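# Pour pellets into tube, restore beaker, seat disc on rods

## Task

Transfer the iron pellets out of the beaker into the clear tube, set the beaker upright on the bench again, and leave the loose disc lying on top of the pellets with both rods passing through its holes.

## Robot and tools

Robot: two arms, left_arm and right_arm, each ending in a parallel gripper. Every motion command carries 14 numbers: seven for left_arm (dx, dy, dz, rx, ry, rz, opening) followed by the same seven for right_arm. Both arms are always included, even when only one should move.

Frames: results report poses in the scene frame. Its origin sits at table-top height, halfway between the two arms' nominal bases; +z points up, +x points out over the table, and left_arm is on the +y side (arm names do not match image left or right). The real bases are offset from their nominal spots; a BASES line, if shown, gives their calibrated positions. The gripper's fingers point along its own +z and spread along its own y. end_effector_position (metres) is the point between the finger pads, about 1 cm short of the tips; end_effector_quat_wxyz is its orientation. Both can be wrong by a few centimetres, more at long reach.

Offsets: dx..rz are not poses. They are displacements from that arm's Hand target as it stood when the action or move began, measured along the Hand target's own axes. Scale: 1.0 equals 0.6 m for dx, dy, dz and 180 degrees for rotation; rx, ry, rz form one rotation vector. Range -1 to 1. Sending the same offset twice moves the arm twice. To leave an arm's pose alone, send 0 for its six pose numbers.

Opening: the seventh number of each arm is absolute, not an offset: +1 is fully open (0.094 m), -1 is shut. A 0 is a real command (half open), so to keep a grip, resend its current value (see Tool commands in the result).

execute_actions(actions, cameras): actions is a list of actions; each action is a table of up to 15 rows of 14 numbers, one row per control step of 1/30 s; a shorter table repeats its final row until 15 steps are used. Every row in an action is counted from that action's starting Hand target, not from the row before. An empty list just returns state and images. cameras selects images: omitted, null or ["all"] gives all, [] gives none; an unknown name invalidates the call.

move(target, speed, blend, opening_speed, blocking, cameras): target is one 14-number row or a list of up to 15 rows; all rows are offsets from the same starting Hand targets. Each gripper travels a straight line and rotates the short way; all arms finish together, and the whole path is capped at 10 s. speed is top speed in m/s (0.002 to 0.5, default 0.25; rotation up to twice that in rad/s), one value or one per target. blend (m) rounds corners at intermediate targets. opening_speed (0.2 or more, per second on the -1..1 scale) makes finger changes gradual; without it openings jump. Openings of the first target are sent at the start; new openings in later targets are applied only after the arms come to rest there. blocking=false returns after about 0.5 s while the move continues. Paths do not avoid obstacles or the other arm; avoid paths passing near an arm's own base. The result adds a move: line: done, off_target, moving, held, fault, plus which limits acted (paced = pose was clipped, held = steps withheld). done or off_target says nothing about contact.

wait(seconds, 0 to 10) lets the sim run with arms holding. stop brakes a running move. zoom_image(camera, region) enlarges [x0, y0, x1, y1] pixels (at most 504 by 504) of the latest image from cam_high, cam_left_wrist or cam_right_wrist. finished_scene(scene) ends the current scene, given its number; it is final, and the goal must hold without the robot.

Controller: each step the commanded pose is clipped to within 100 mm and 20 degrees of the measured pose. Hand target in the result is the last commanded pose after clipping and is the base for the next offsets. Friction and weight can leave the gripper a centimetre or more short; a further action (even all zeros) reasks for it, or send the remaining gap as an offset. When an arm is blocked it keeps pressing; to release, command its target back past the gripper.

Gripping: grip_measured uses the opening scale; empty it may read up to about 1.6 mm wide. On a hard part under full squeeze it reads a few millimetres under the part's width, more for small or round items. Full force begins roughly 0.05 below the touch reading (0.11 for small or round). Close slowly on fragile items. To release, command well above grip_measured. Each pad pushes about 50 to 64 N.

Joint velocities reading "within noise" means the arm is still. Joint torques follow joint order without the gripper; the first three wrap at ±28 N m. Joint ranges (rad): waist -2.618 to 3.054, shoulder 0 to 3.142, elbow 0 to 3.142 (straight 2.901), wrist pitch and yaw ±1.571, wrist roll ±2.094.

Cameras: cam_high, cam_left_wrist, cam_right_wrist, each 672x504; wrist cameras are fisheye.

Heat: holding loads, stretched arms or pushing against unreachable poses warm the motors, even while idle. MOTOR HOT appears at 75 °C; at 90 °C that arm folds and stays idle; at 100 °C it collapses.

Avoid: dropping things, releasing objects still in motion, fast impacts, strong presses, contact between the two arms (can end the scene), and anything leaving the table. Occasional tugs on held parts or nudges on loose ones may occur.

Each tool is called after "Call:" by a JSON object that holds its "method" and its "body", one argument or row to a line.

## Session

Call:
{"method": "execute_actions", "body": {
  "actions": []
}}

Scene clock: 0.00 s.
left_arm: end_effector_position=(+0.4260, +0.3074, +0.1358) grip_measured=+1.000 end_effector_quat_wxyz=(+0.659, -0.063, +0.749, +0.029) | right_arm: end_effector_position=(+0.3694, -0.3503, +0.1808) grip_measured=+1.000 end_effector_quat_wxyz=(+0.690, +0.071, +0.720, +0.012)
Joint positions: left_arm=[-0.008 1.556 0.261 1.162 -0.152 -0.06 0.094] | right_arm=[-0.118 1.526 0.189 1.29 -0.025 0.115 0.094]
Joint velocities: within noise
Joint torques (N m): no reading
Heat: left arm: 24 °C; right arm: 27 °C.
Hand target: left_arm +0.4281, +0.3078, +0.1431; +0.666, -0.067, +0.742, +0.028 | right_arm +0.3714, -0.3499, +0.1900; +0.700, +0.066, +0.711, +0.012
Tool commands: left_gripper/opening=+1.0 right_gripper/opening=+1.0

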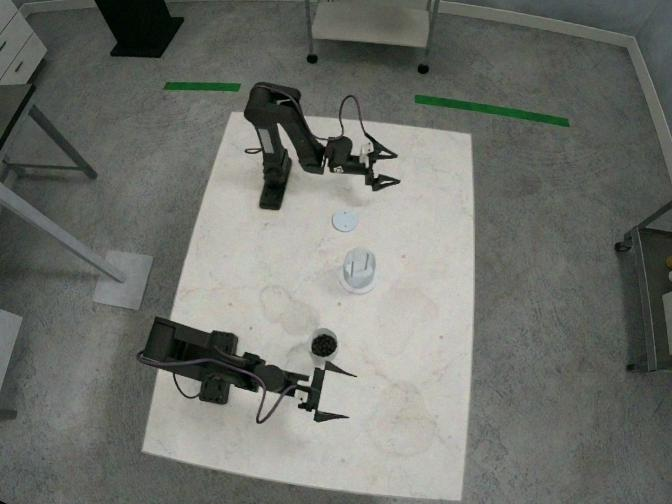

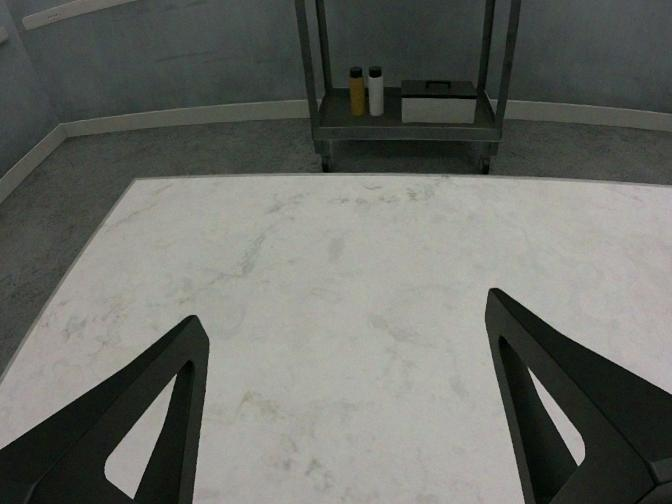

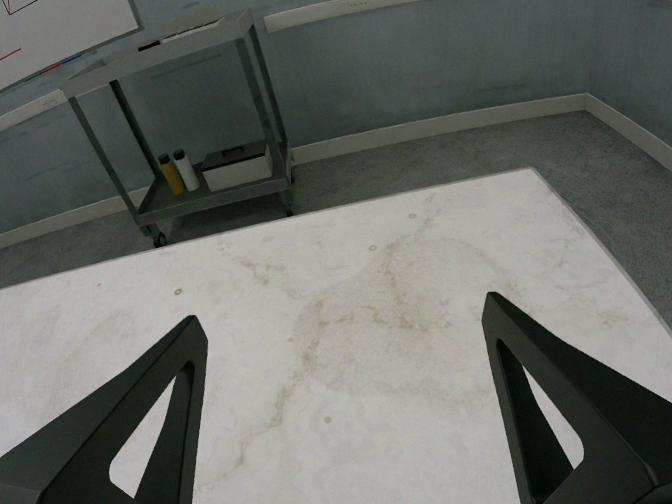

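Call:
{"method": "zoom_image", "body": {
  "camera": "cam_high",
  "region": [200, 160, 420, 410]
}}

Call:
{"method": "zoom_image", "body": {
  "camera": "cam_high",
  "region": [300, 190, 420, 310]
}}

Scaled by 2.016.

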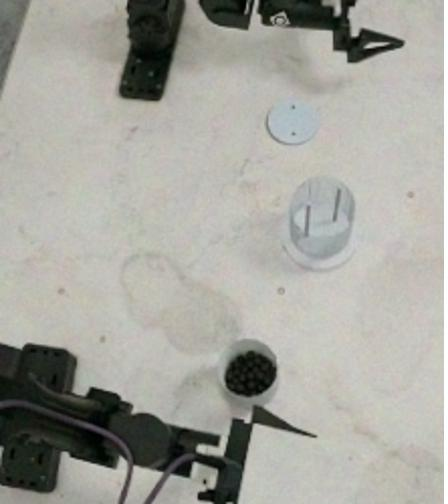

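Scaled by 4.200.

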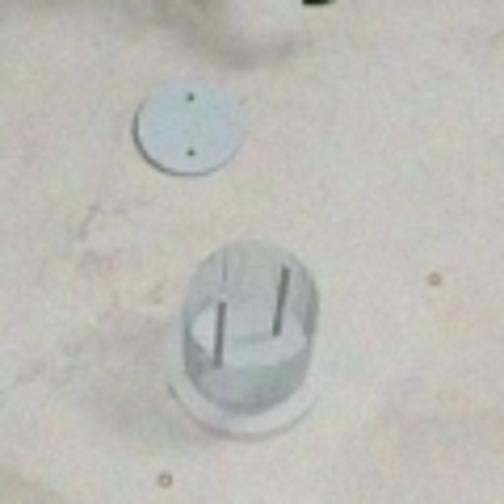

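Call:
{"method": "move", "body": {
  "target": [
    [-0.2925,-0.3153,-0.4007,0.3677,0.0566,0.0861,1, 0.0177,0.2083,-0.1612,-0.0718,0.1916,-0.0604,1],
    [-0.2925,-0.3153,-0.4007,0.3677,0.0566,0.0861,1, 0.0955,0.1998,-0.1597,-0.0718,0.1916,-0.0604,1]
  ],
  "speed": [0.3,0.15],
  "blend": 0.02
}}

Call:
{"method": "zoom_image", "body": {
  "camera": "cam_left_wrist",
  "region": [200, 100, 520, 420]
}}

Scene clock: 10.23 s.
left_arm: end_effector_position=(+0.2417, +0.1010, +0.3466) grip_measured=+1.000 end_effector_quat_wxyz=(+0.522, +0.389, +0.697, -0.299) | right_arm: end_effector_position=(+0.2785, -0.2186, +0.1399) grip_measured=+1.000 end_effector_quat_wxyz=(+0.441, -0.096, +0.891, +0.040)
Joint positions: left_arm=[-0.341 0.762 0.991 -0.58 0.641 0.205 0.094] | right_arm=[0.443 0.92 0.393 -0.142 0.203 0.142 0.094]
Joint velocities: within noise
Joint torques (N m): left_arm=[-0.94 0.1 8.72 1.5 0.26 0.08] | right_arm=[0.55 -1.17 5.45 1.86 0.19 0.14]
Heat: left arm: 25 °C; right arm: 27 °C.
Hand target: left_arm +0.2349, +0.1002, +0.3529; +0.521, +0.399, +0.692, -0.301 | right_arm +0.2846, -0.2175, +0.1480; +0.460, -0.085, +0.883, +0.044
Off the commanded pose: left_arm 0.009 m, 1 deg | right_arm 0.010 m, 3 deg.
move: off_target (right_arm)

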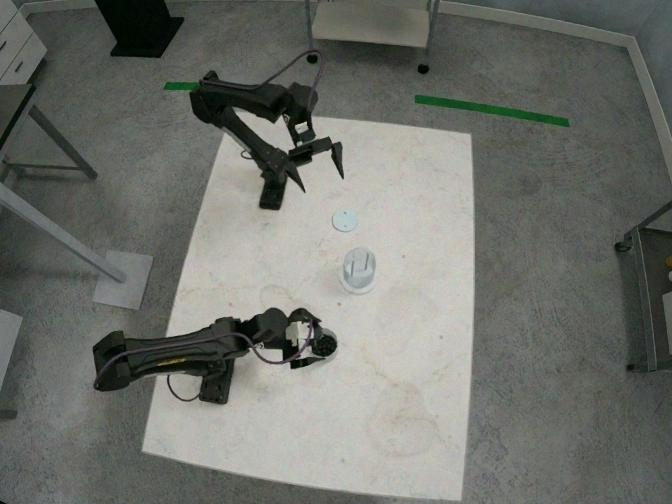

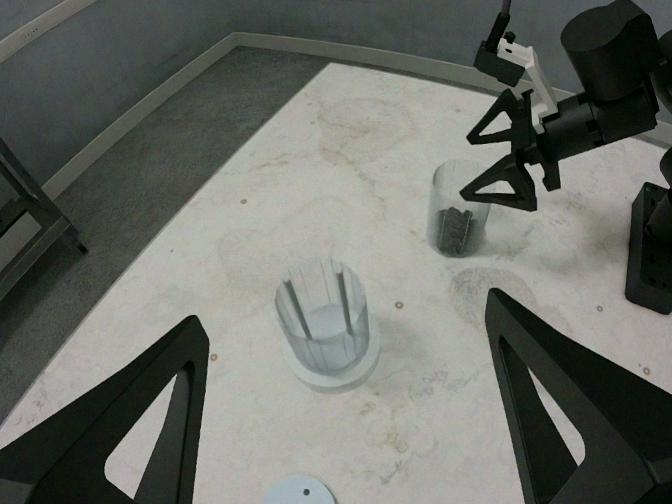

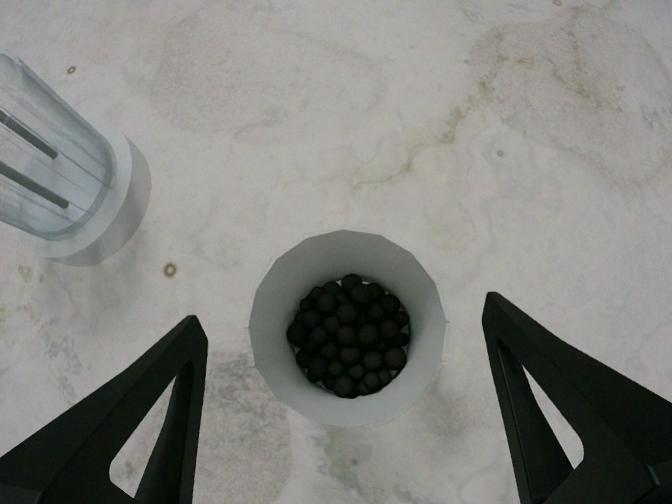

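Scaled by 1.575 from the camera's 672x504 image, which has a finer 960x720 frame.

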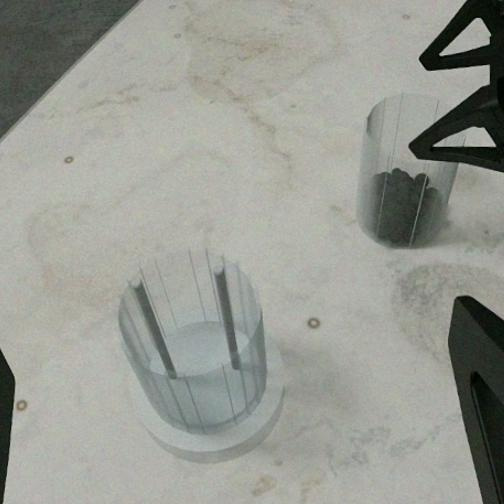

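Call:
{"method": "move", "body": {
  "target": [0,0,0,0,0,0,1, 0.1252,0.0005,0.088,0,0,0,1],
  "speed": 0.12,
  "cameras": ["cam_right_wrist","cam_left_wrist"]
}}

Scene clock: 13.40 s.
left_arm: end_effector_position=(+0.2417, +0.1010, +0.3466) grip_measured=+1.000 end_effector_quat_wxyz=(+0.522, +0.390, +0.697, -0.299) | right_arm: end_effector_position=(+0.2822, -0.2172, +0.0520) grip_measured=+1.000 end_effector_quat_wxyz=(+0.446, -0.093, +0.889, +0.043)
Joint positions: left_arm=[-0.341 0.762 0.991 -0.58 0.641 0.207 0.094] | right_arm=[0.443 1.356 0.135 0.563 0.205 0.147 0.094]
Joint velocities: within noise
Joint torques (N m): left_arm=[-0.81 0.09 8.51 1.52 0.26 0.11] | right_arm=[0.62 -2.47 2.93 1.85 0.18 0.15]
Heat: left arm: 25 °C; right arm: 27 °C.
Hand target: left_arm +0.2349, +0.1002, +0.3529; +0.521, +0.399, +0.692, -0.301 | right_arm +0.2848, -0.2172, +0.0562; +0.460, -0.085, +0.883, +0.044
Off the commanded pose: left_arm 0.009 m, 1 deg | right_arm 0.005 m, 2 deg.
move: done
Images, in order (width x height): cam_left_wrist 672x504, cam_right_wrist 672x504.

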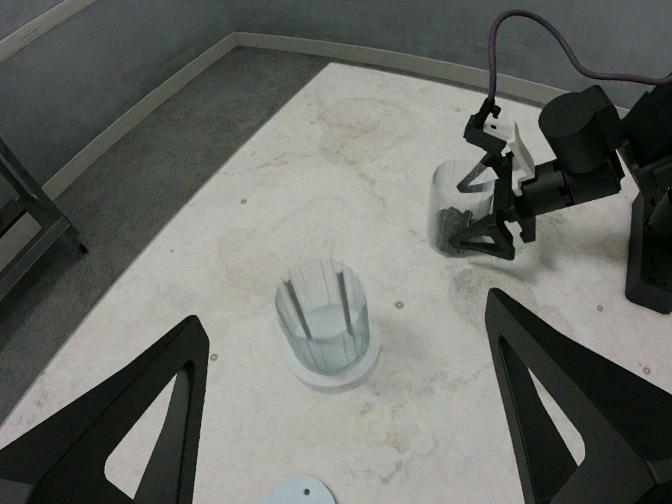

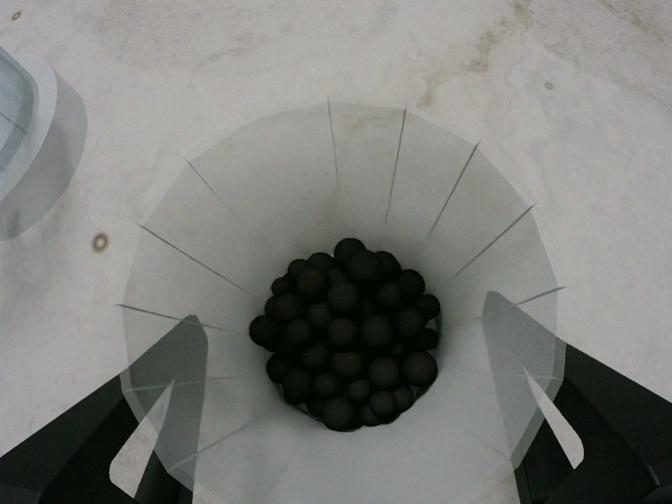

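Call:
{"method": "move", "body": {
  "target": [0,0,0,0,0,0,1, 0,0,0,0,0,0,0.5],
  "opening_speed": 0.25,
  "cameras": ["cam_right_wrist"]
}}

Scene clock: 16.13 s.
left_arm: end_effector_position=(+0.2417, +0.1010, +0.3466) grip_measured=+1.000 end_effector_quat_wxyz=(+0.522, +0.390, +0.697, -0.299) | right_arm: end_effector_position=(+0.2829, -0.2186, +0.0523) grip_measured=+0.661 end_effector_quat_wxyz=(+0.447, -0.090, +0.889, +0.042)
Joint positions: left_arm=[-0.341 0.762 0.991 -0.58 0.641 0.207 0.094] | right_arm=[0.439 1.356 0.135 0.565 0.206 0.148 0.078]
Joint velocities: within noise
Joint torques (N m): left_arm=[-0.81 0.38 8.72 1.5 0.17 0.08] | right_arm=[0.62 -2.45 2.95 1.83 0.18 0.11]
Heat: left arm: 26 °C; right arm: 27 °C.
Hand target: left_arm +0.2349, +0.1002, +0.3529; +0.521, +0.399, +0.692, -0.301 | right_arm +0.2848, -0.2172, +0.0562; +0.460, -0.085, +0.883, +0.044
Off the commanded pose: left_arm 0.009 m, 1 deg | right_arm 0.005 m, 2 deg.
move: done
Images, in order (width x height): cam_right_wrist 672x504.

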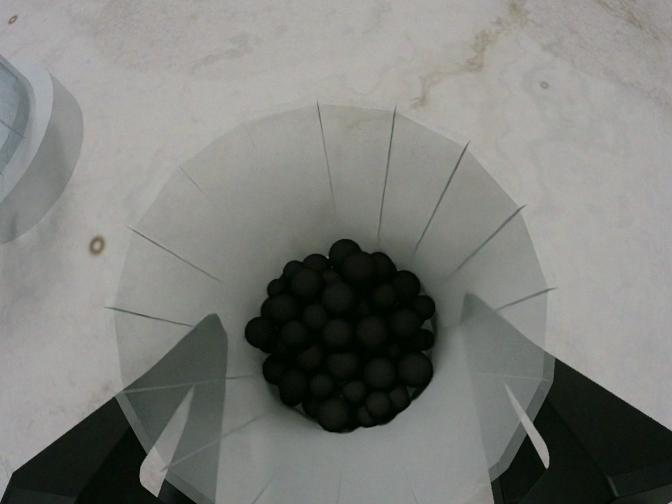

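Call:
{"method": "move", "body": {
  "target": [
    [0,0,0,0,0,0,1, -0.1487,0.0027,-0.0785,0,-0.0222,0,0.5],
    [0,0,0,0,0,0,1, -0.3957,0.1502,0.1035,-0.098,-0.0273,-0.0623,0.5]
  ],
  "speed": [0.1,0.15],
  "blend": 0.02
}}

Scene clock: 22.63 s.
left_arm: end_effector_position=(+0.2417, +0.1010, +0.3466) grip_measured=+1.000 end_effector_quat_wxyz=(+0.523, +0.390, +0.697, -0.298) | right_arm: end_effector_position=(+0.4360, -0.0961, +0.1889) grip_measured=+0.661 end_effector_quat_wxyz=(+0.450, -0.235, +0.851, +0.132)
Joint positions: left_arm=[-0.341 0.762 0.991 -0.58 0.641 0.208 0.094] | right_arm=[0.414 1.677 1.083 -0.006 -0.107 -0.056 0.078]
Joint velocities: within noise
Joint torques (N m): left_arm=[-0.65 0.02 8.59 1.55 0.24 0.04] | right_arm=[-0.87 -8.12 9.31 1.71 -0.17 -0.1]
Heat: left arm: 26 °C; right arm: 27 °C.
Hand target: left_arm +0.2349, +0.1002, +0.3529; +0.521, +0.399, +0.692, -0.301 | right_arm +0.4512, -0.0931, +0.2151; +0.481, -0.238, +0.833, +0.137
Off the commanded pose: left_arm 0.009 m, 1 deg | right_arm 0.030 m, 4 deg.
move: off_target (right_arm)

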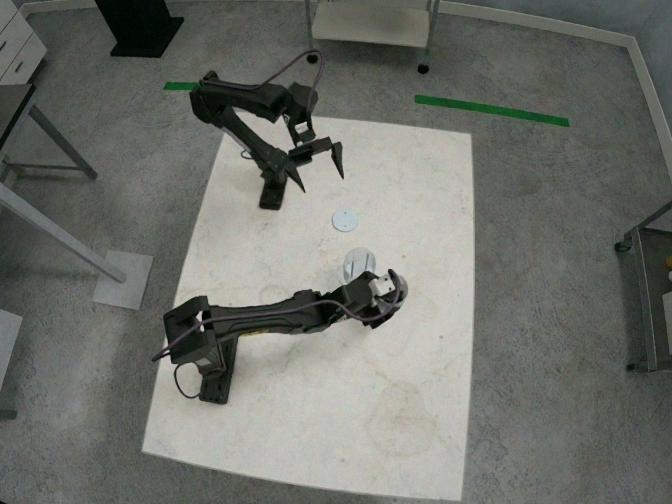

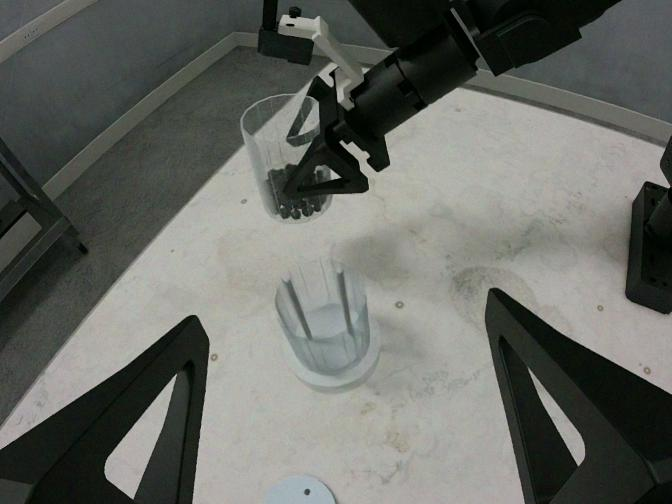

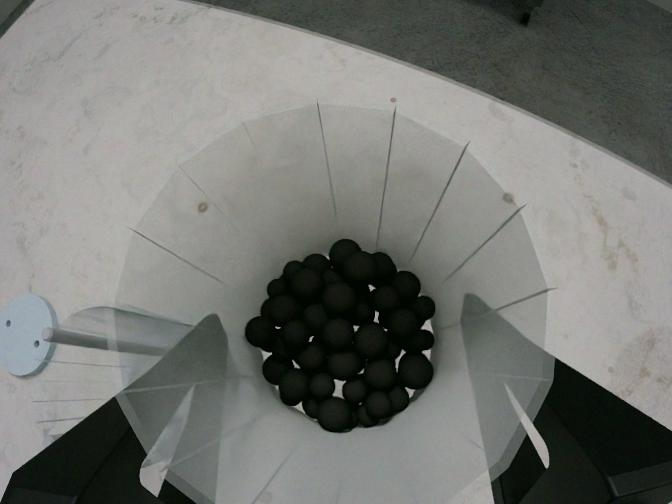

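Call:
{"method": "move", "body": {
  "target": [0,0,0,0,0,0,1, 0.0118,-0.0117,-0.024,0.1667,0,-0.2222,0.5],
  "speed": 0.2
}}

Scene clock: 26.73 s.
left_arm: end_effector_position=(+0.2417, +0.1010, +0.3466) grip_measured=+1.000 end_effector_quat_wxyz=(+0.523, +0.390, +0.697, -0.298) | right_arm: end_effector_position=(+0.4317, -0.1103, +0.1958) grip_measured=+0.661 end_effector_quat_wxyz=(+0.504, -0.403, +0.726, -0.240)
Joint positions: left_arm=[-0.341 0.762 0.991 -0.58 0.641 0.208 0.094] | right_arm=[0.617 1.677 0.932 0.295 0.521 -0.715 0.078]
Joint velocities: within noise
Joint torques (N m): left_arm=[-0.79 -0.02 8.51 1.5 0.29 0.1] | right_arm=[0.64 -7.36 5.44 2.5 0.35 -0.09]
Heat: left arm: 27 °C; right arm: 28 °C.
Hand target: left_arm +0.2349, +0.1002, +0.3529; +0.521, +0.399, +0.692, -0.301 | right_arm +0.4413, -0.1076, +0.2161; +0.542, -0.375, +0.709, -0.249
Off the commanded pose: left_arm 0.009 m, 1 deg | right_arm 0.023 m, 6 deg.
move: off_target (right_arm)

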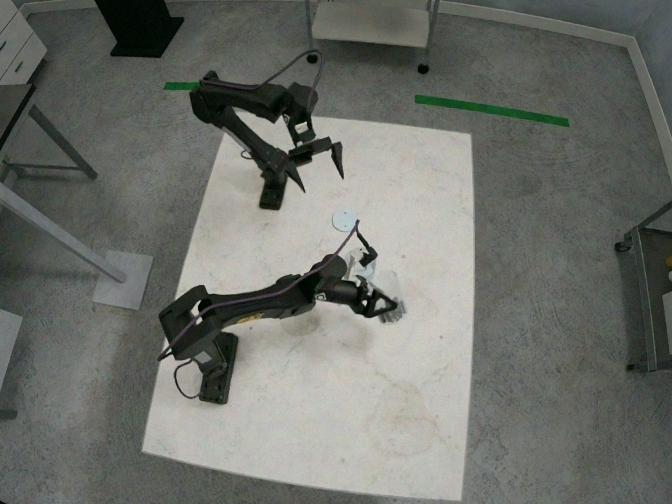

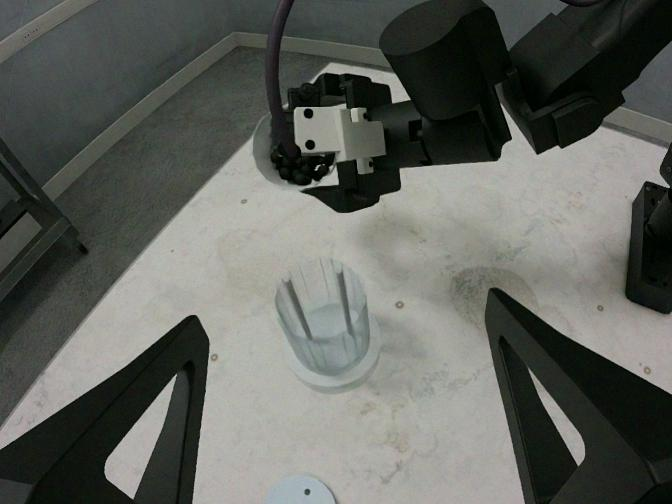

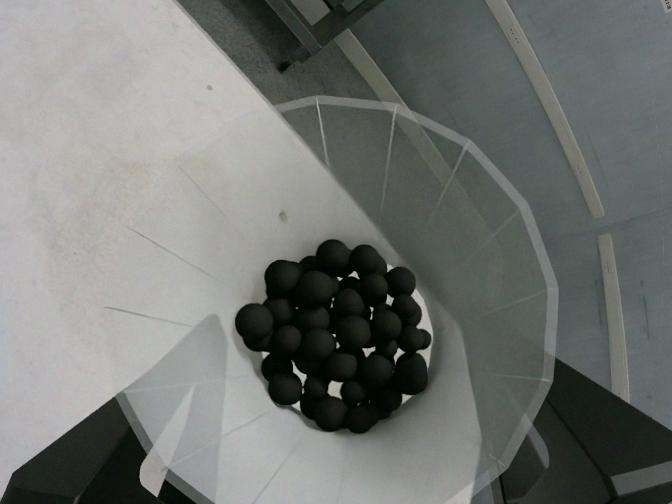

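Call:
{"method": "move", "body": {
  "target": [0,0,0,0,0,0,1, -0.0273,0.053,-0.0328,0.0433,0,-0.0578,0.5],
  "speed": 0.1
}}

Call:
{"method": "zoom_image", "body": {
  "camera": "cam_high",
  "region": [300, 190, 420, 330]
}}

Scene clock: 30.03 s.
left_arm: end_effector_position=(+0.2417, +0.1010, +0.3466) grip_measured=+1.000 end_effector_quat_wxyz=(+0.523, +0.390, +0.697, -0.298) | right_arm: end_effector_position=(+0.4111, -0.0775, +0.1889) grip_measured=+0.661 end_effector_quat_wxyz=(+0.508, -0.437, +0.660, -0.340)
Joint positions: left_arm=[-0.341 0.762 0.991 -0.58 0.641 0.208 0.094] | right_arm=[0.772 1.773 0.879 0.539 0.758 -0.925 0.078]
Joint velocities: within noise
Joint torques (N m): left_arm=[-0.98 0.17 8.51 1.54 0.27 0.04] | right_arm=[0.42 -8.01 4.98 2.41 0.39 -0.07]
Heat: left arm: 27 °C; right arm: 28 °C.
Hand target: left_arm +0.2349, +0.1002, +0.3529; +0.521, +0.399, +0.692, -0.301 | right_arm +0.4163, -0.0765, +0.2072; +0.542, -0.400, +0.654, -0.345
Off the commanded pose: left_arm 0.009 m, 1 deg | right_arm 0.019 m, 6 deg.
move: off_target (right_arm)

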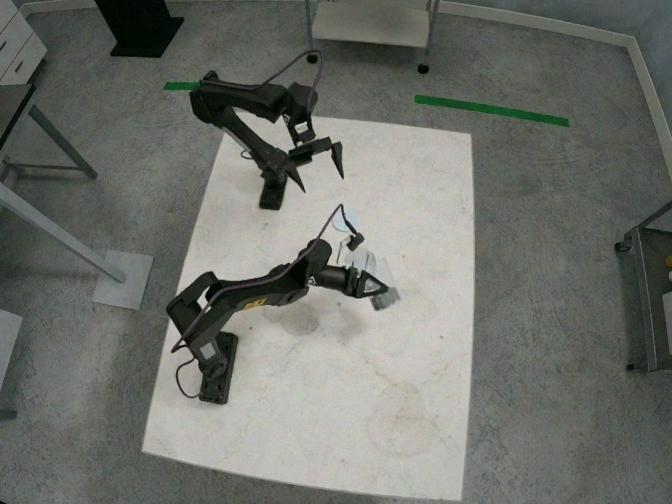

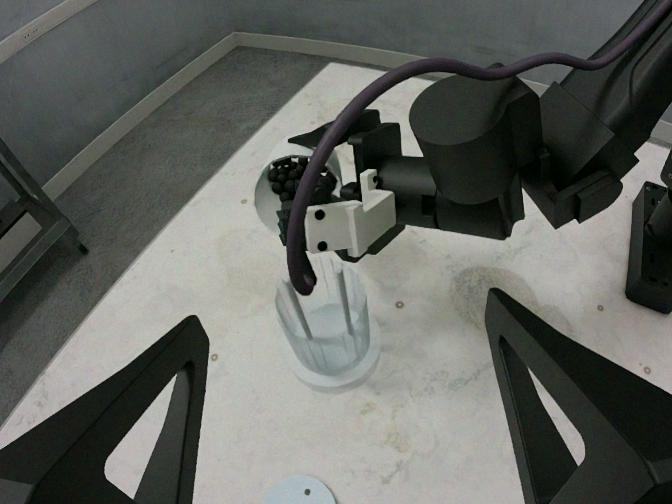

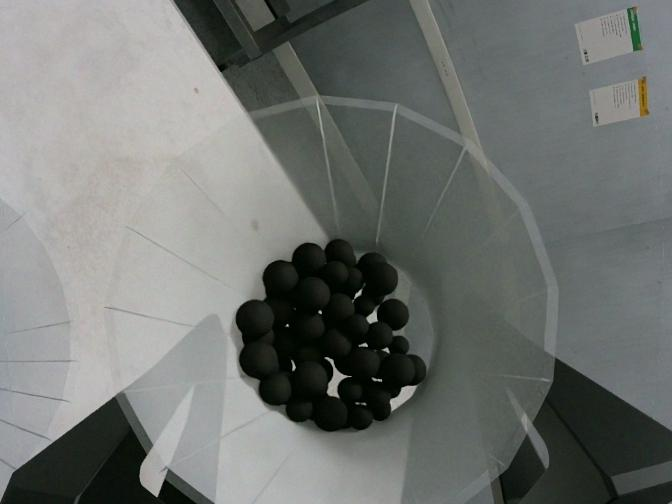

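Scaled by 3.600.

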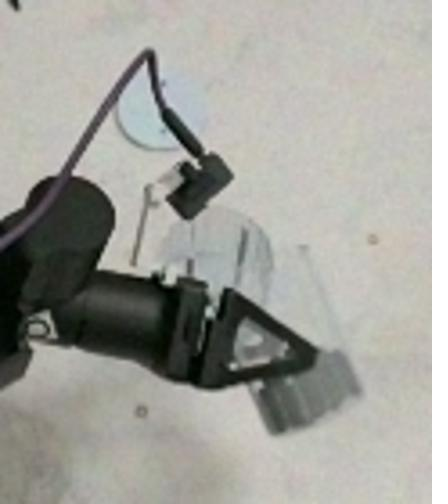

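Call:
{"method": "move", "body": {
  "target": [
    [0,0,0,0,0,0,1, -0.0018,0.023,-0.0102,0.03,0,-0.04,0.5],
    [0,0,0,0,0,0,1, -0.007,0.0295,-0.0177,0.0633,0,-0.0844,0.5]
  ],
  "speed": 0.06,
  "blend": 0.02
}}

Scene clock: 35.77 s.
left_arm: end_effector_position=(+0.2417, +0.1010, +0.3466) grip_measured=+1.000 end_effector_quat_wxyz=(+0.523, +0.391, +0.697, -0.298) | right_arm: end_effector_position=(+0.4055, -0.0671, +0.1918) grip_measured=+0.660 end_effector_quat_wxyz=(+0.516, -0.438, +0.562, -0.475)
Joint positions: left_arm=[-0.341 0.762 0.991 -0.58 0.641 0.21 0.094] | right_arm=[0.842 1.977 0.827 1.123 0.938 -1.384 0.078]
Joint velocities: within noise
Joint torques (N m): left_arm=[-0.65 0.03 8.75 1.58 0.25 0.1] | right_arm=[0.69 -7.84 3.49 2.01 0.02 -0.11]
Heat: left arm: 27 °C; right arm: 29 °C.
Hand target: left_arm +0.2349, +0.1002, +0.3529; +0.521, +0.399, +0.692, -0.301 | right_arm +0.4036, -0.0648, +0.1952; +0.528, -0.427, +0.558, -0.477
Off the commanded pose: left_arm 0.009 m, 1 deg | right_arm 0.004 m, 2 deg.
move: done

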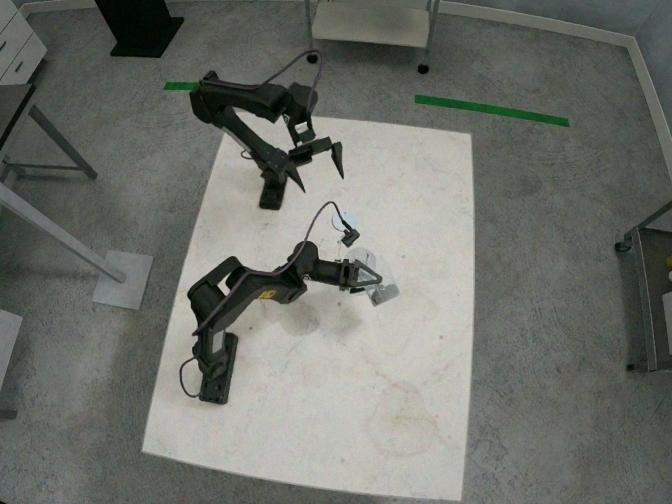

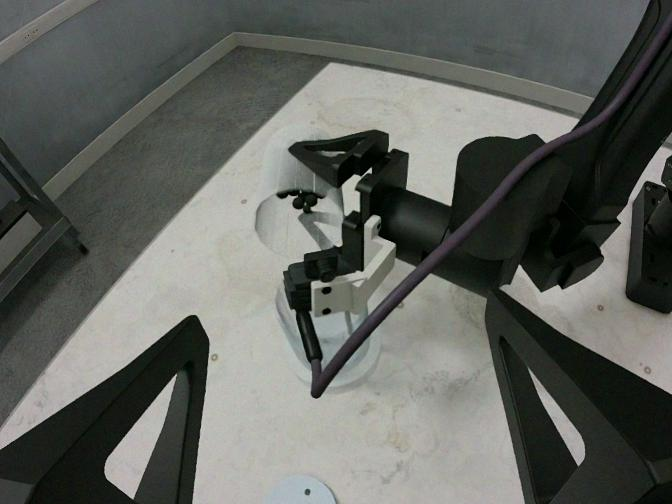

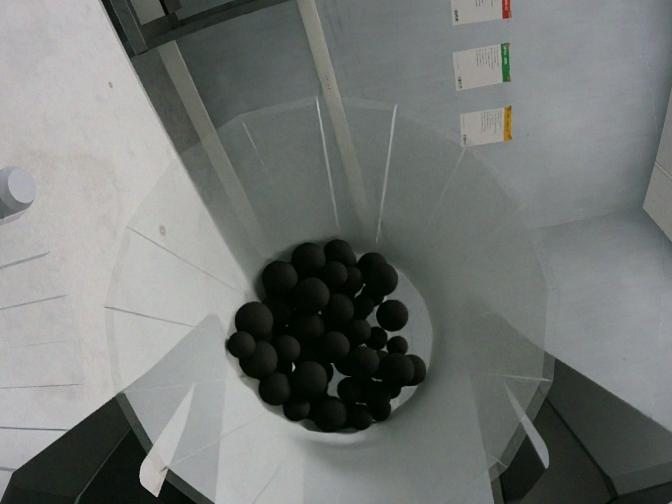

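Call:
{"method": "move", "body": {
  "target": [0,0,0,0,0,0,1, -0.0185,-0.0023,-0.0193,0.0267,0,-0.0356,0.5],
  "speed": 0.06,
  "cameras": ["cam_left_wrist","cam_right_wrist"]
}}

Scene clock: 38.90 s.
left_arm: end_effector_position=(+0.2417, +0.1010, +0.3466) grip_measured=+1.000 end_effector_quat_wxyz=(+0.523, +0.391, +0.697, -0.298) | right_arm: end_effector_position=(+0.3962, -0.0624, +0.2001) grip_measured=+0.660 end_effector_quat_wxyz=(+0.512, -0.432, +0.521, -0.529)
Joint positions: left_arm=[-0.341 0.762 0.991 -0.58 0.641 0.21 0.094] | right_arm=[0.877 2.063 0.827 1.392 0.995 -1.625 0.078]
Joint velocities: within noise
Joint torques (N m): left_arm=[-0.95 0.12 8.77 1.52 0.26 0.07] | right_arm=[0.91 -7.68 3.97 1.59 -0.1 -0.18]
Heat: left arm: 28 °C; right arm: 29 °C.
Hand target: left_arm +0.2349, +0.1002, +0.3529; +0.521, +0.399, +0.692, -0.301 | right_arm +0.3929, -0.0532, +0.1984; +0.518, -0.435, +0.513, -0.528
Off the commanded pose: left_arm 0.009 m, 1 deg | right_arm 0.010 m, 1 deg.
move: done
Images, in order (width x height): cam_left_wrist 672x504, cam_right_wrist 672x504.

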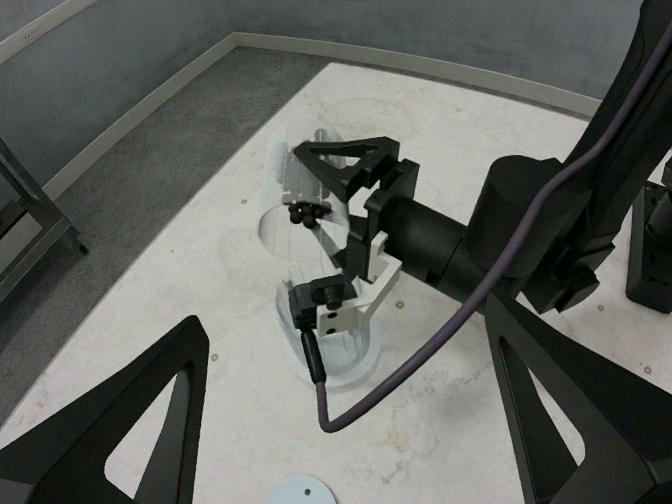

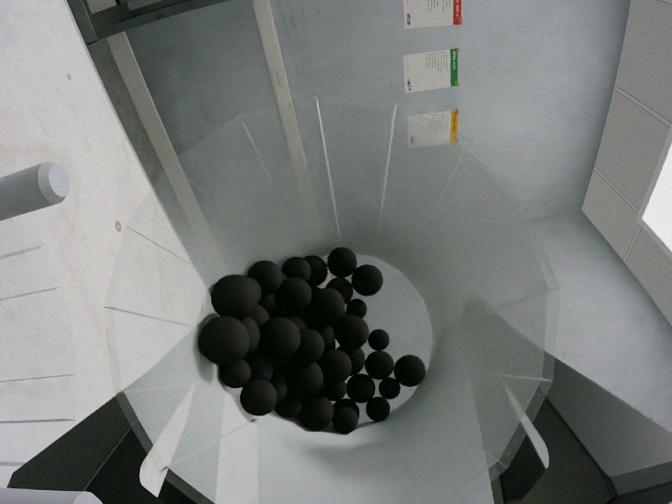

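Call:
{"method": "move", "body": {
  "target": [0,0,0,0,0,0,1, -0.0067,-0.0067,-0.005,0,0,-0.0556,0.5],
  "speed": 0.06,
  "cameras": ["cam_left_wrist","cam_right_wrist"]
}}

Scene clock: 42.60 s.
left_arm: end_effector_position=(+0.2417, +0.1010, +0.3466) grip_measured=+1.000 end_effector_quat_wxyz=(+0.523, +0.391, +0.697, -0.298) | right_arm: end_effector_position=(+0.3909, -0.0539, +0.2036) grip_measured=+0.660 end_effector_quat_wxyz=(+0.478, -0.474, +0.477, -0.566)
Joint positions: left_arm=[-0.341 0.762 0.991 -0.58 0.641 0.21 0.094] | right_arm=[0.897 2.065 0.829 1.413 0.99 -1.8 0.078]
Joint velocities: within noise
Joint torques (N m): left_arm=[-0.7 0.14 8.68 1.54 0.26 0.05] | right_arm=[0.62 -8.39 4.49 1.3 0.04 -0.2]
Heat: left arm: 28 °C; right arm: 29 °C.
Hand target: left_arm +0.2349, +0.1002, +0.3529; +0.521, +0.399, +0.692, -0.301 | right_arm +0.3899, -0.0492, +0.2024; +0.470, -0.478, +0.473, -0.572
Off the commanded pose: left_arm 0.009 m, 1 deg | right_arm 0.005 m, 1 deg.
move: done
Images, in order (width x height): cam_left_wrist 672x504, cam_right_wrist 672x504.

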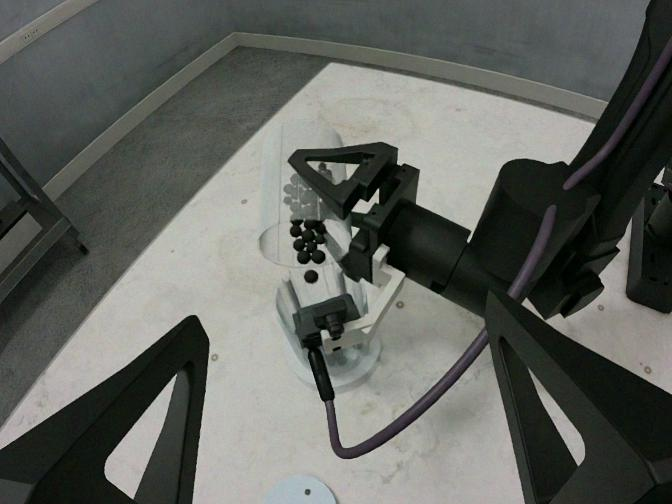

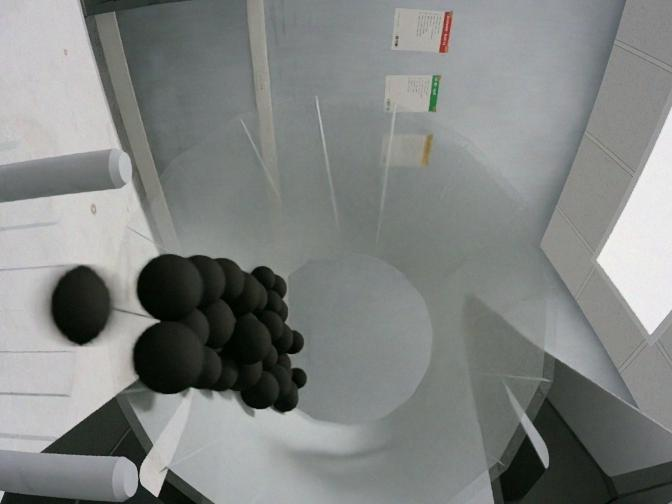

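Call:
{"method": "wait", "body": {
  "seconds": 2.5,
  "cameras": ["cam_left_wrist","cam_right_wrist"]
}}

Scene clock: 48.47 s.
left_arm: end_effector_position=(+0.2417, +0.1010, +0.3466) grip_measured=+1.000 end_effector_quat_wxyz=(+0.523, +0.391, +0.696, -0.297) | right_arm: end_effector_position=(+0.3910, -0.0536, +0.2036) grip_measured=+0.660 end_effector_quat_wxyz=(+0.477, -0.475, +0.475, -0.566)
Joint positions: left_arm=[-0.341 0.762 0.991 -0.58 0.641 0.211 0.094] | right_arm=[0.897 2.065 0.829 1.413 0.988 -1.804 0.078]
Joint velocities: within noise
Joint torques (N m): left_arm=[-1.01 0.1 8.59 1.54 0.31 0.09] | right_arm=[0.79 -8.36 4.63 1.28 0.06 -0.15]
Heat: left arm: 28 °C; right arm: 29 °C.
Hand target: left_arm +0.2349, +0.1002, +0.3529; +0.521, +0.399, +0.692, -0.301 | right_arm +0.3899, -0.0492, +0.2024; +0.470, -0.478, +0.473, -0.572
Tool commands: left_gripper/opening=+1.0 right_gripper/opening=+0.5
Off the commanded pose: left_arm 0.009 m, 1 deg | right_arm 0.005 m, 1 deg.
wait: 2.50 s; at rest from the start
Images, in order (width x height): cam_left_wrist 672x504, cam_right_wrist 672x504.

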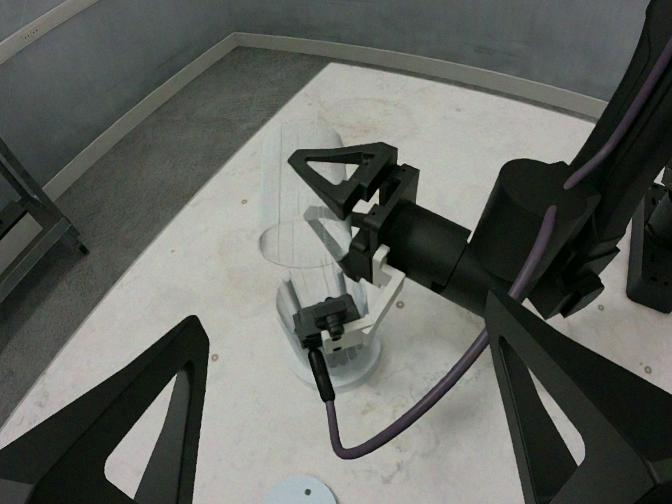

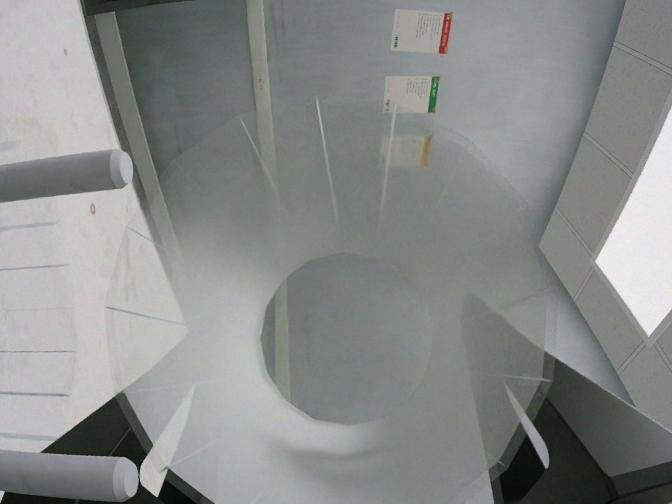

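Call:
{"method": "move", "body": {
  "target": [
    [0,0,0,0,0,0,1, 0.0119,-0.1156,0.0112,0,0,0,0.5],
    [0.2363,0.1173,-0.0213,-0.2977,0.2988,-0.3303,1, 0.171,-0.057,0.0563,-0.2456,0.0793,0.4836,0.5],
    [0.4142,0.1385,0.0543,-0.2977,0.2988,-0.3303,1, 0.2842,0.1032,-0.1493,-0.2456,0.0793,0.4836,0.5]
  ],
  "speed": [0.12,0.3,0.25],
  "blend": 0.02
}}

Scene clock: 58.07 s.
left_arm: end_effector_position=(+0.2809, +0.1722, +0.1064) grip_measured=+1.000 end_effector_quat_wxyz=(+0.077, -0.131, +0.988, +0.012) | right_arm: end_effector_position=(+0.2815, -0.2192, +0.1341) grip_measured=+0.659 end_effector_quat_wxyz=(+0.443, -0.102, +0.890, +0.039)
Joint positions: left_arm=[-0.516 1.457 1.083 -1.09 -0.115 -0.79 0.094] | right_arm=[0.431 0.943 0.373 -0.093 0.192 0.121 0.078]
Joint velocities: within noise
Joint torques (N m): left_arm=[0.66 -4.51 5.93 0.79 -0.12 -0.08] | right_arm=[-0.51 -3.32 5.42 1.98 0 0.07]
Heat: left arm: 28 °C; right arm: 30 °C.
Hand target: left_arm +0.2880, +0.1740, +0.1050; +0.086, -0.142, +0.986, +0.013 | right_arm +0.2892, -0.2167, +0.1499; +0.474, -0.092, +0.874, +0.050
Off the commanded pose: left_arm 0.008 m, 2 deg | right_arm 0.018 m, 4 deg.
move: off_target (right_arm)

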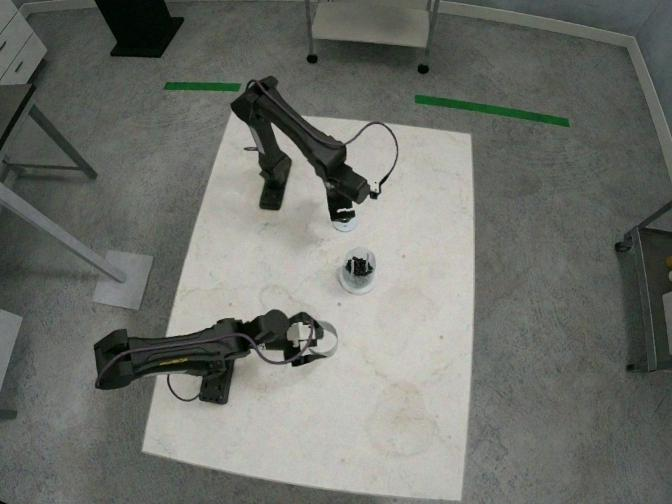

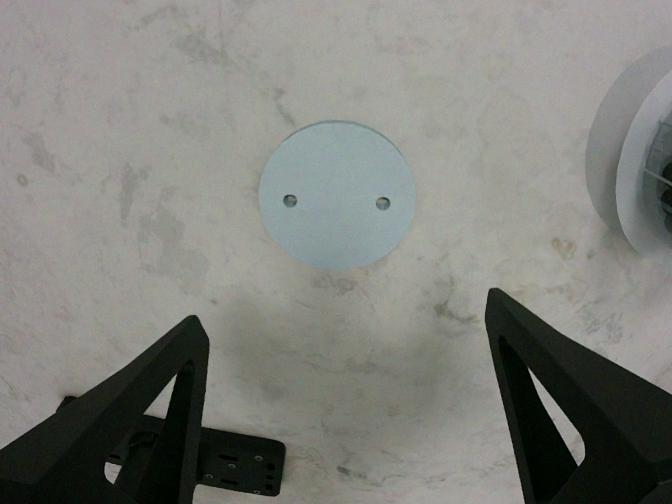

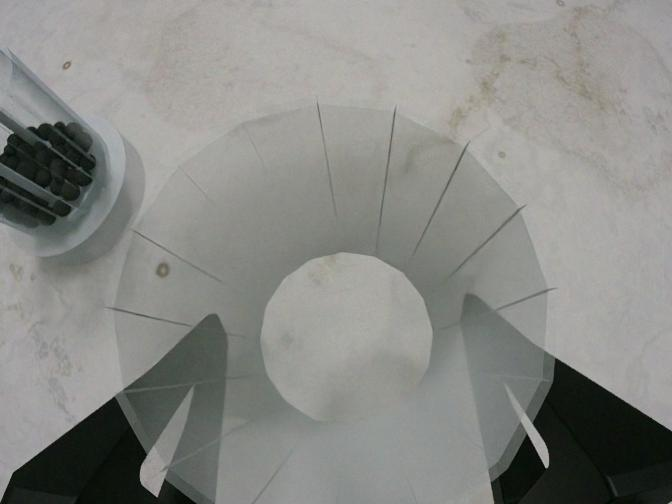

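Call:
{"method": "zoom_image", "body": {
  "camera": "cam_left_wrist",
  "region": [240, 100, 440, 290]
}}

Scaled by 2.520 from the camera's 672x504 image, which has a finer 960x720 frame.

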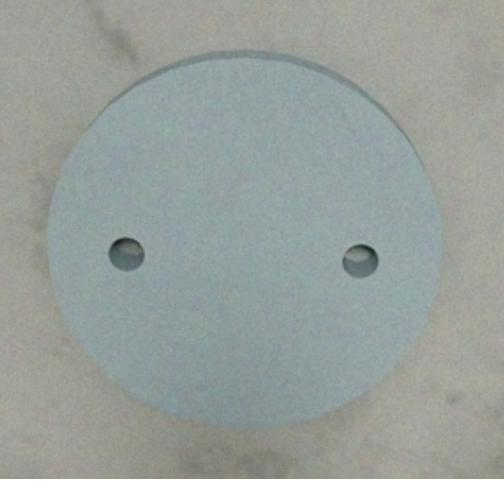

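Call:
{"method": "move", "body": {
  "target": [0.0092,0.0097,0.1023,0,0,0,1, 0.1172,0,0.0762,0,0,0,0.5],
  "speed": 0.12,
  "cameras": ["cam_left_wrist","cam_right_wrist"]
}}

Call:
{"method": "zoom_image", "body": {
  "camera": "cam_left_wrist",
  "region": [220, 150, 470, 390]
}}

Scene clock: 63.43 s.
left_arm: end_effector_position=(+0.2861, +0.1800, +0.0461) grip_measured=+1.000 end_effector_quat_wxyz=(+0.080, -0.146, +0.986, +0.012) | right_arm: end_effector_position=(+0.2830, -0.2177, +0.0575) grip_measured=+0.659 end_effector_quat_wxyz=(+0.454, -0.097, +0.885, +0.045)
Joint positions: left_arm=[-0.48 1.519 0.89 -0.827 -0.115 -0.784 0.094] | right_arm=[0.433 1.325 0.131 0.557 0.191 0.13 0.078]
Joint velocities: within noise
Joint torques (N m): left_arm=[0.9 -4.68 5.33 0.83 -0.07 0.05] | right_arm=[-0.55 -2.41 3.4 2 0.04 0.06]
Heat: left arm: 27 °C; right arm: 29 °C.
Hand target: left_arm +0.2914, +0.1811, +0.0436; +0.086, -0.142, +0.986, +0.013 | right_arm +0.2893, -0.2166, +0.0660; +0.474, -0.092, +0.874, +0.050
Off the commanded pose: left_arm 0.006 m, 1 deg | right_arm 0.011 m, 3 deg.
move: off_target (right_arm)
Images, in order (width x height): cam_left_wrist 672x504, cam_right_wrist 672x504.

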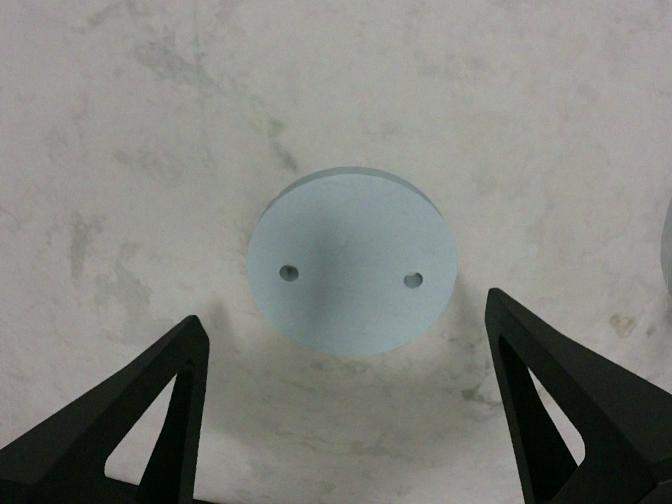

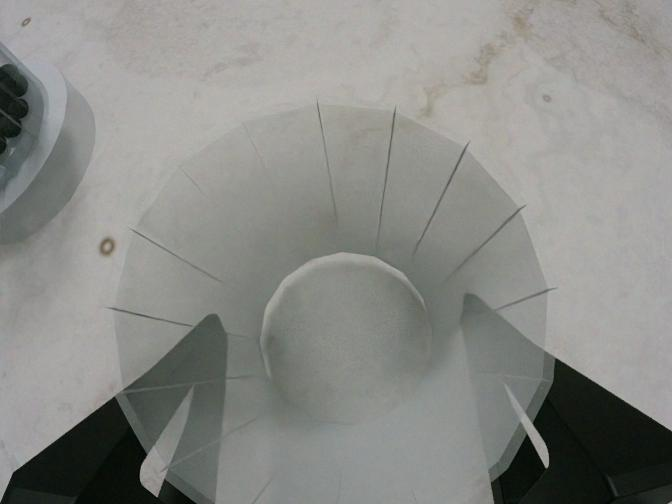

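Scaled by 2.016 from the camera's 672x504 image, which has a finer 960x720 frame.

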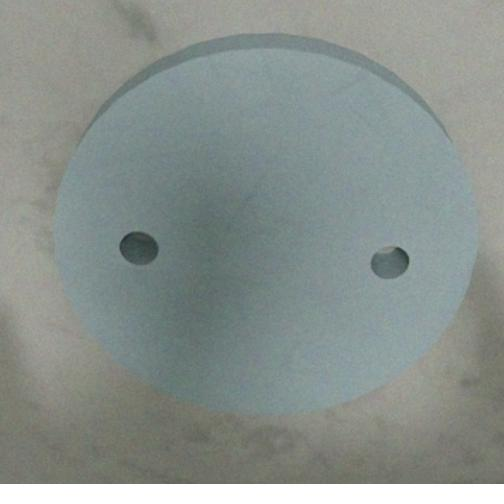

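Call:
{"method": "move", "body": {
  "target": [0.0097,-0.0018,0.045,0,0,0,1, 0.0077,0,0.005,0,0.0044,0,0.5],
  "speed": 0.04,
  "cameras": ["cam_left_wrist","cam_right_wrist"]
}}

Call:
{"method": "zoom_image", "body": {
  "camera": "cam_left_wrist",
  "region": [170, 170, 520, 410]
}}

Scene clock: 66.73 s.
left_arm: end_effector_position=(+0.2869, +0.1796, +0.0190) grip_measured=+1.000 end_effector_quat_wxyz=(+0.081, -0.146, +0.986, +0.011) | right_arm: end_effector_position=(+0.2828, -0.2174, +0.0521) grip_measured=+0.659 end_effector_quat_wxyz=(+0.448, -0.099, +0.887, +0.044)
Joint positions: left_arm=[-0.48 1.571 0.821 -0.705 -0.115 -0.784 0.094] | right_arm=[0.433 1.361 0.131 0.58 0.189 0.13 0.078]
Joint velocities: within noise
Joint torques (N m): left_arm=[0.21 -4.92 4.83 0.8 0.02 0.07] | right_arm=[-0.66 -2.54 3.36 1.95 -0.01 0.08]
Heat: left arm: 27 °C; right arm: 29 °C.
Hand target: left_arm +0.2907, +0.1797, +0.0160; +0.086, -0.142, +0.986, +0.013 | right_arm +0.2893, -0.2166, +0.0605; +0.468, -0.093, +0.877, +0.050
Off the commanded pose: left_arm 0.005 m, 1 deg | right_arm 0.011 m, 3 deg.
move: off_target (right_arm)
Images, in order (width x height): cam_left_wrist 672x504, cam_right_wrist 672x504.

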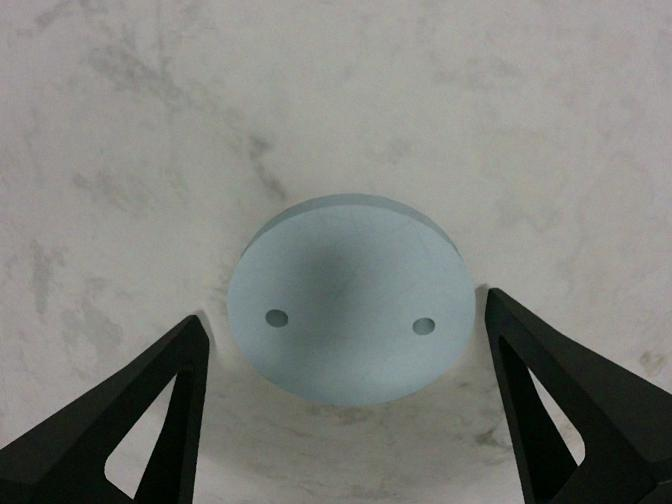

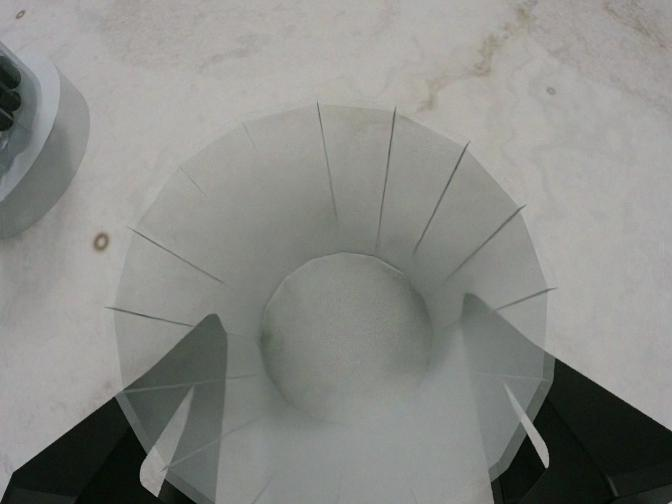

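Scaled by 1.440 from the camera's 672x504 image, which has a finer 960x720 frame.

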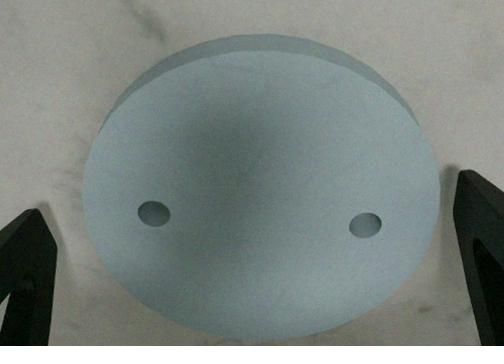

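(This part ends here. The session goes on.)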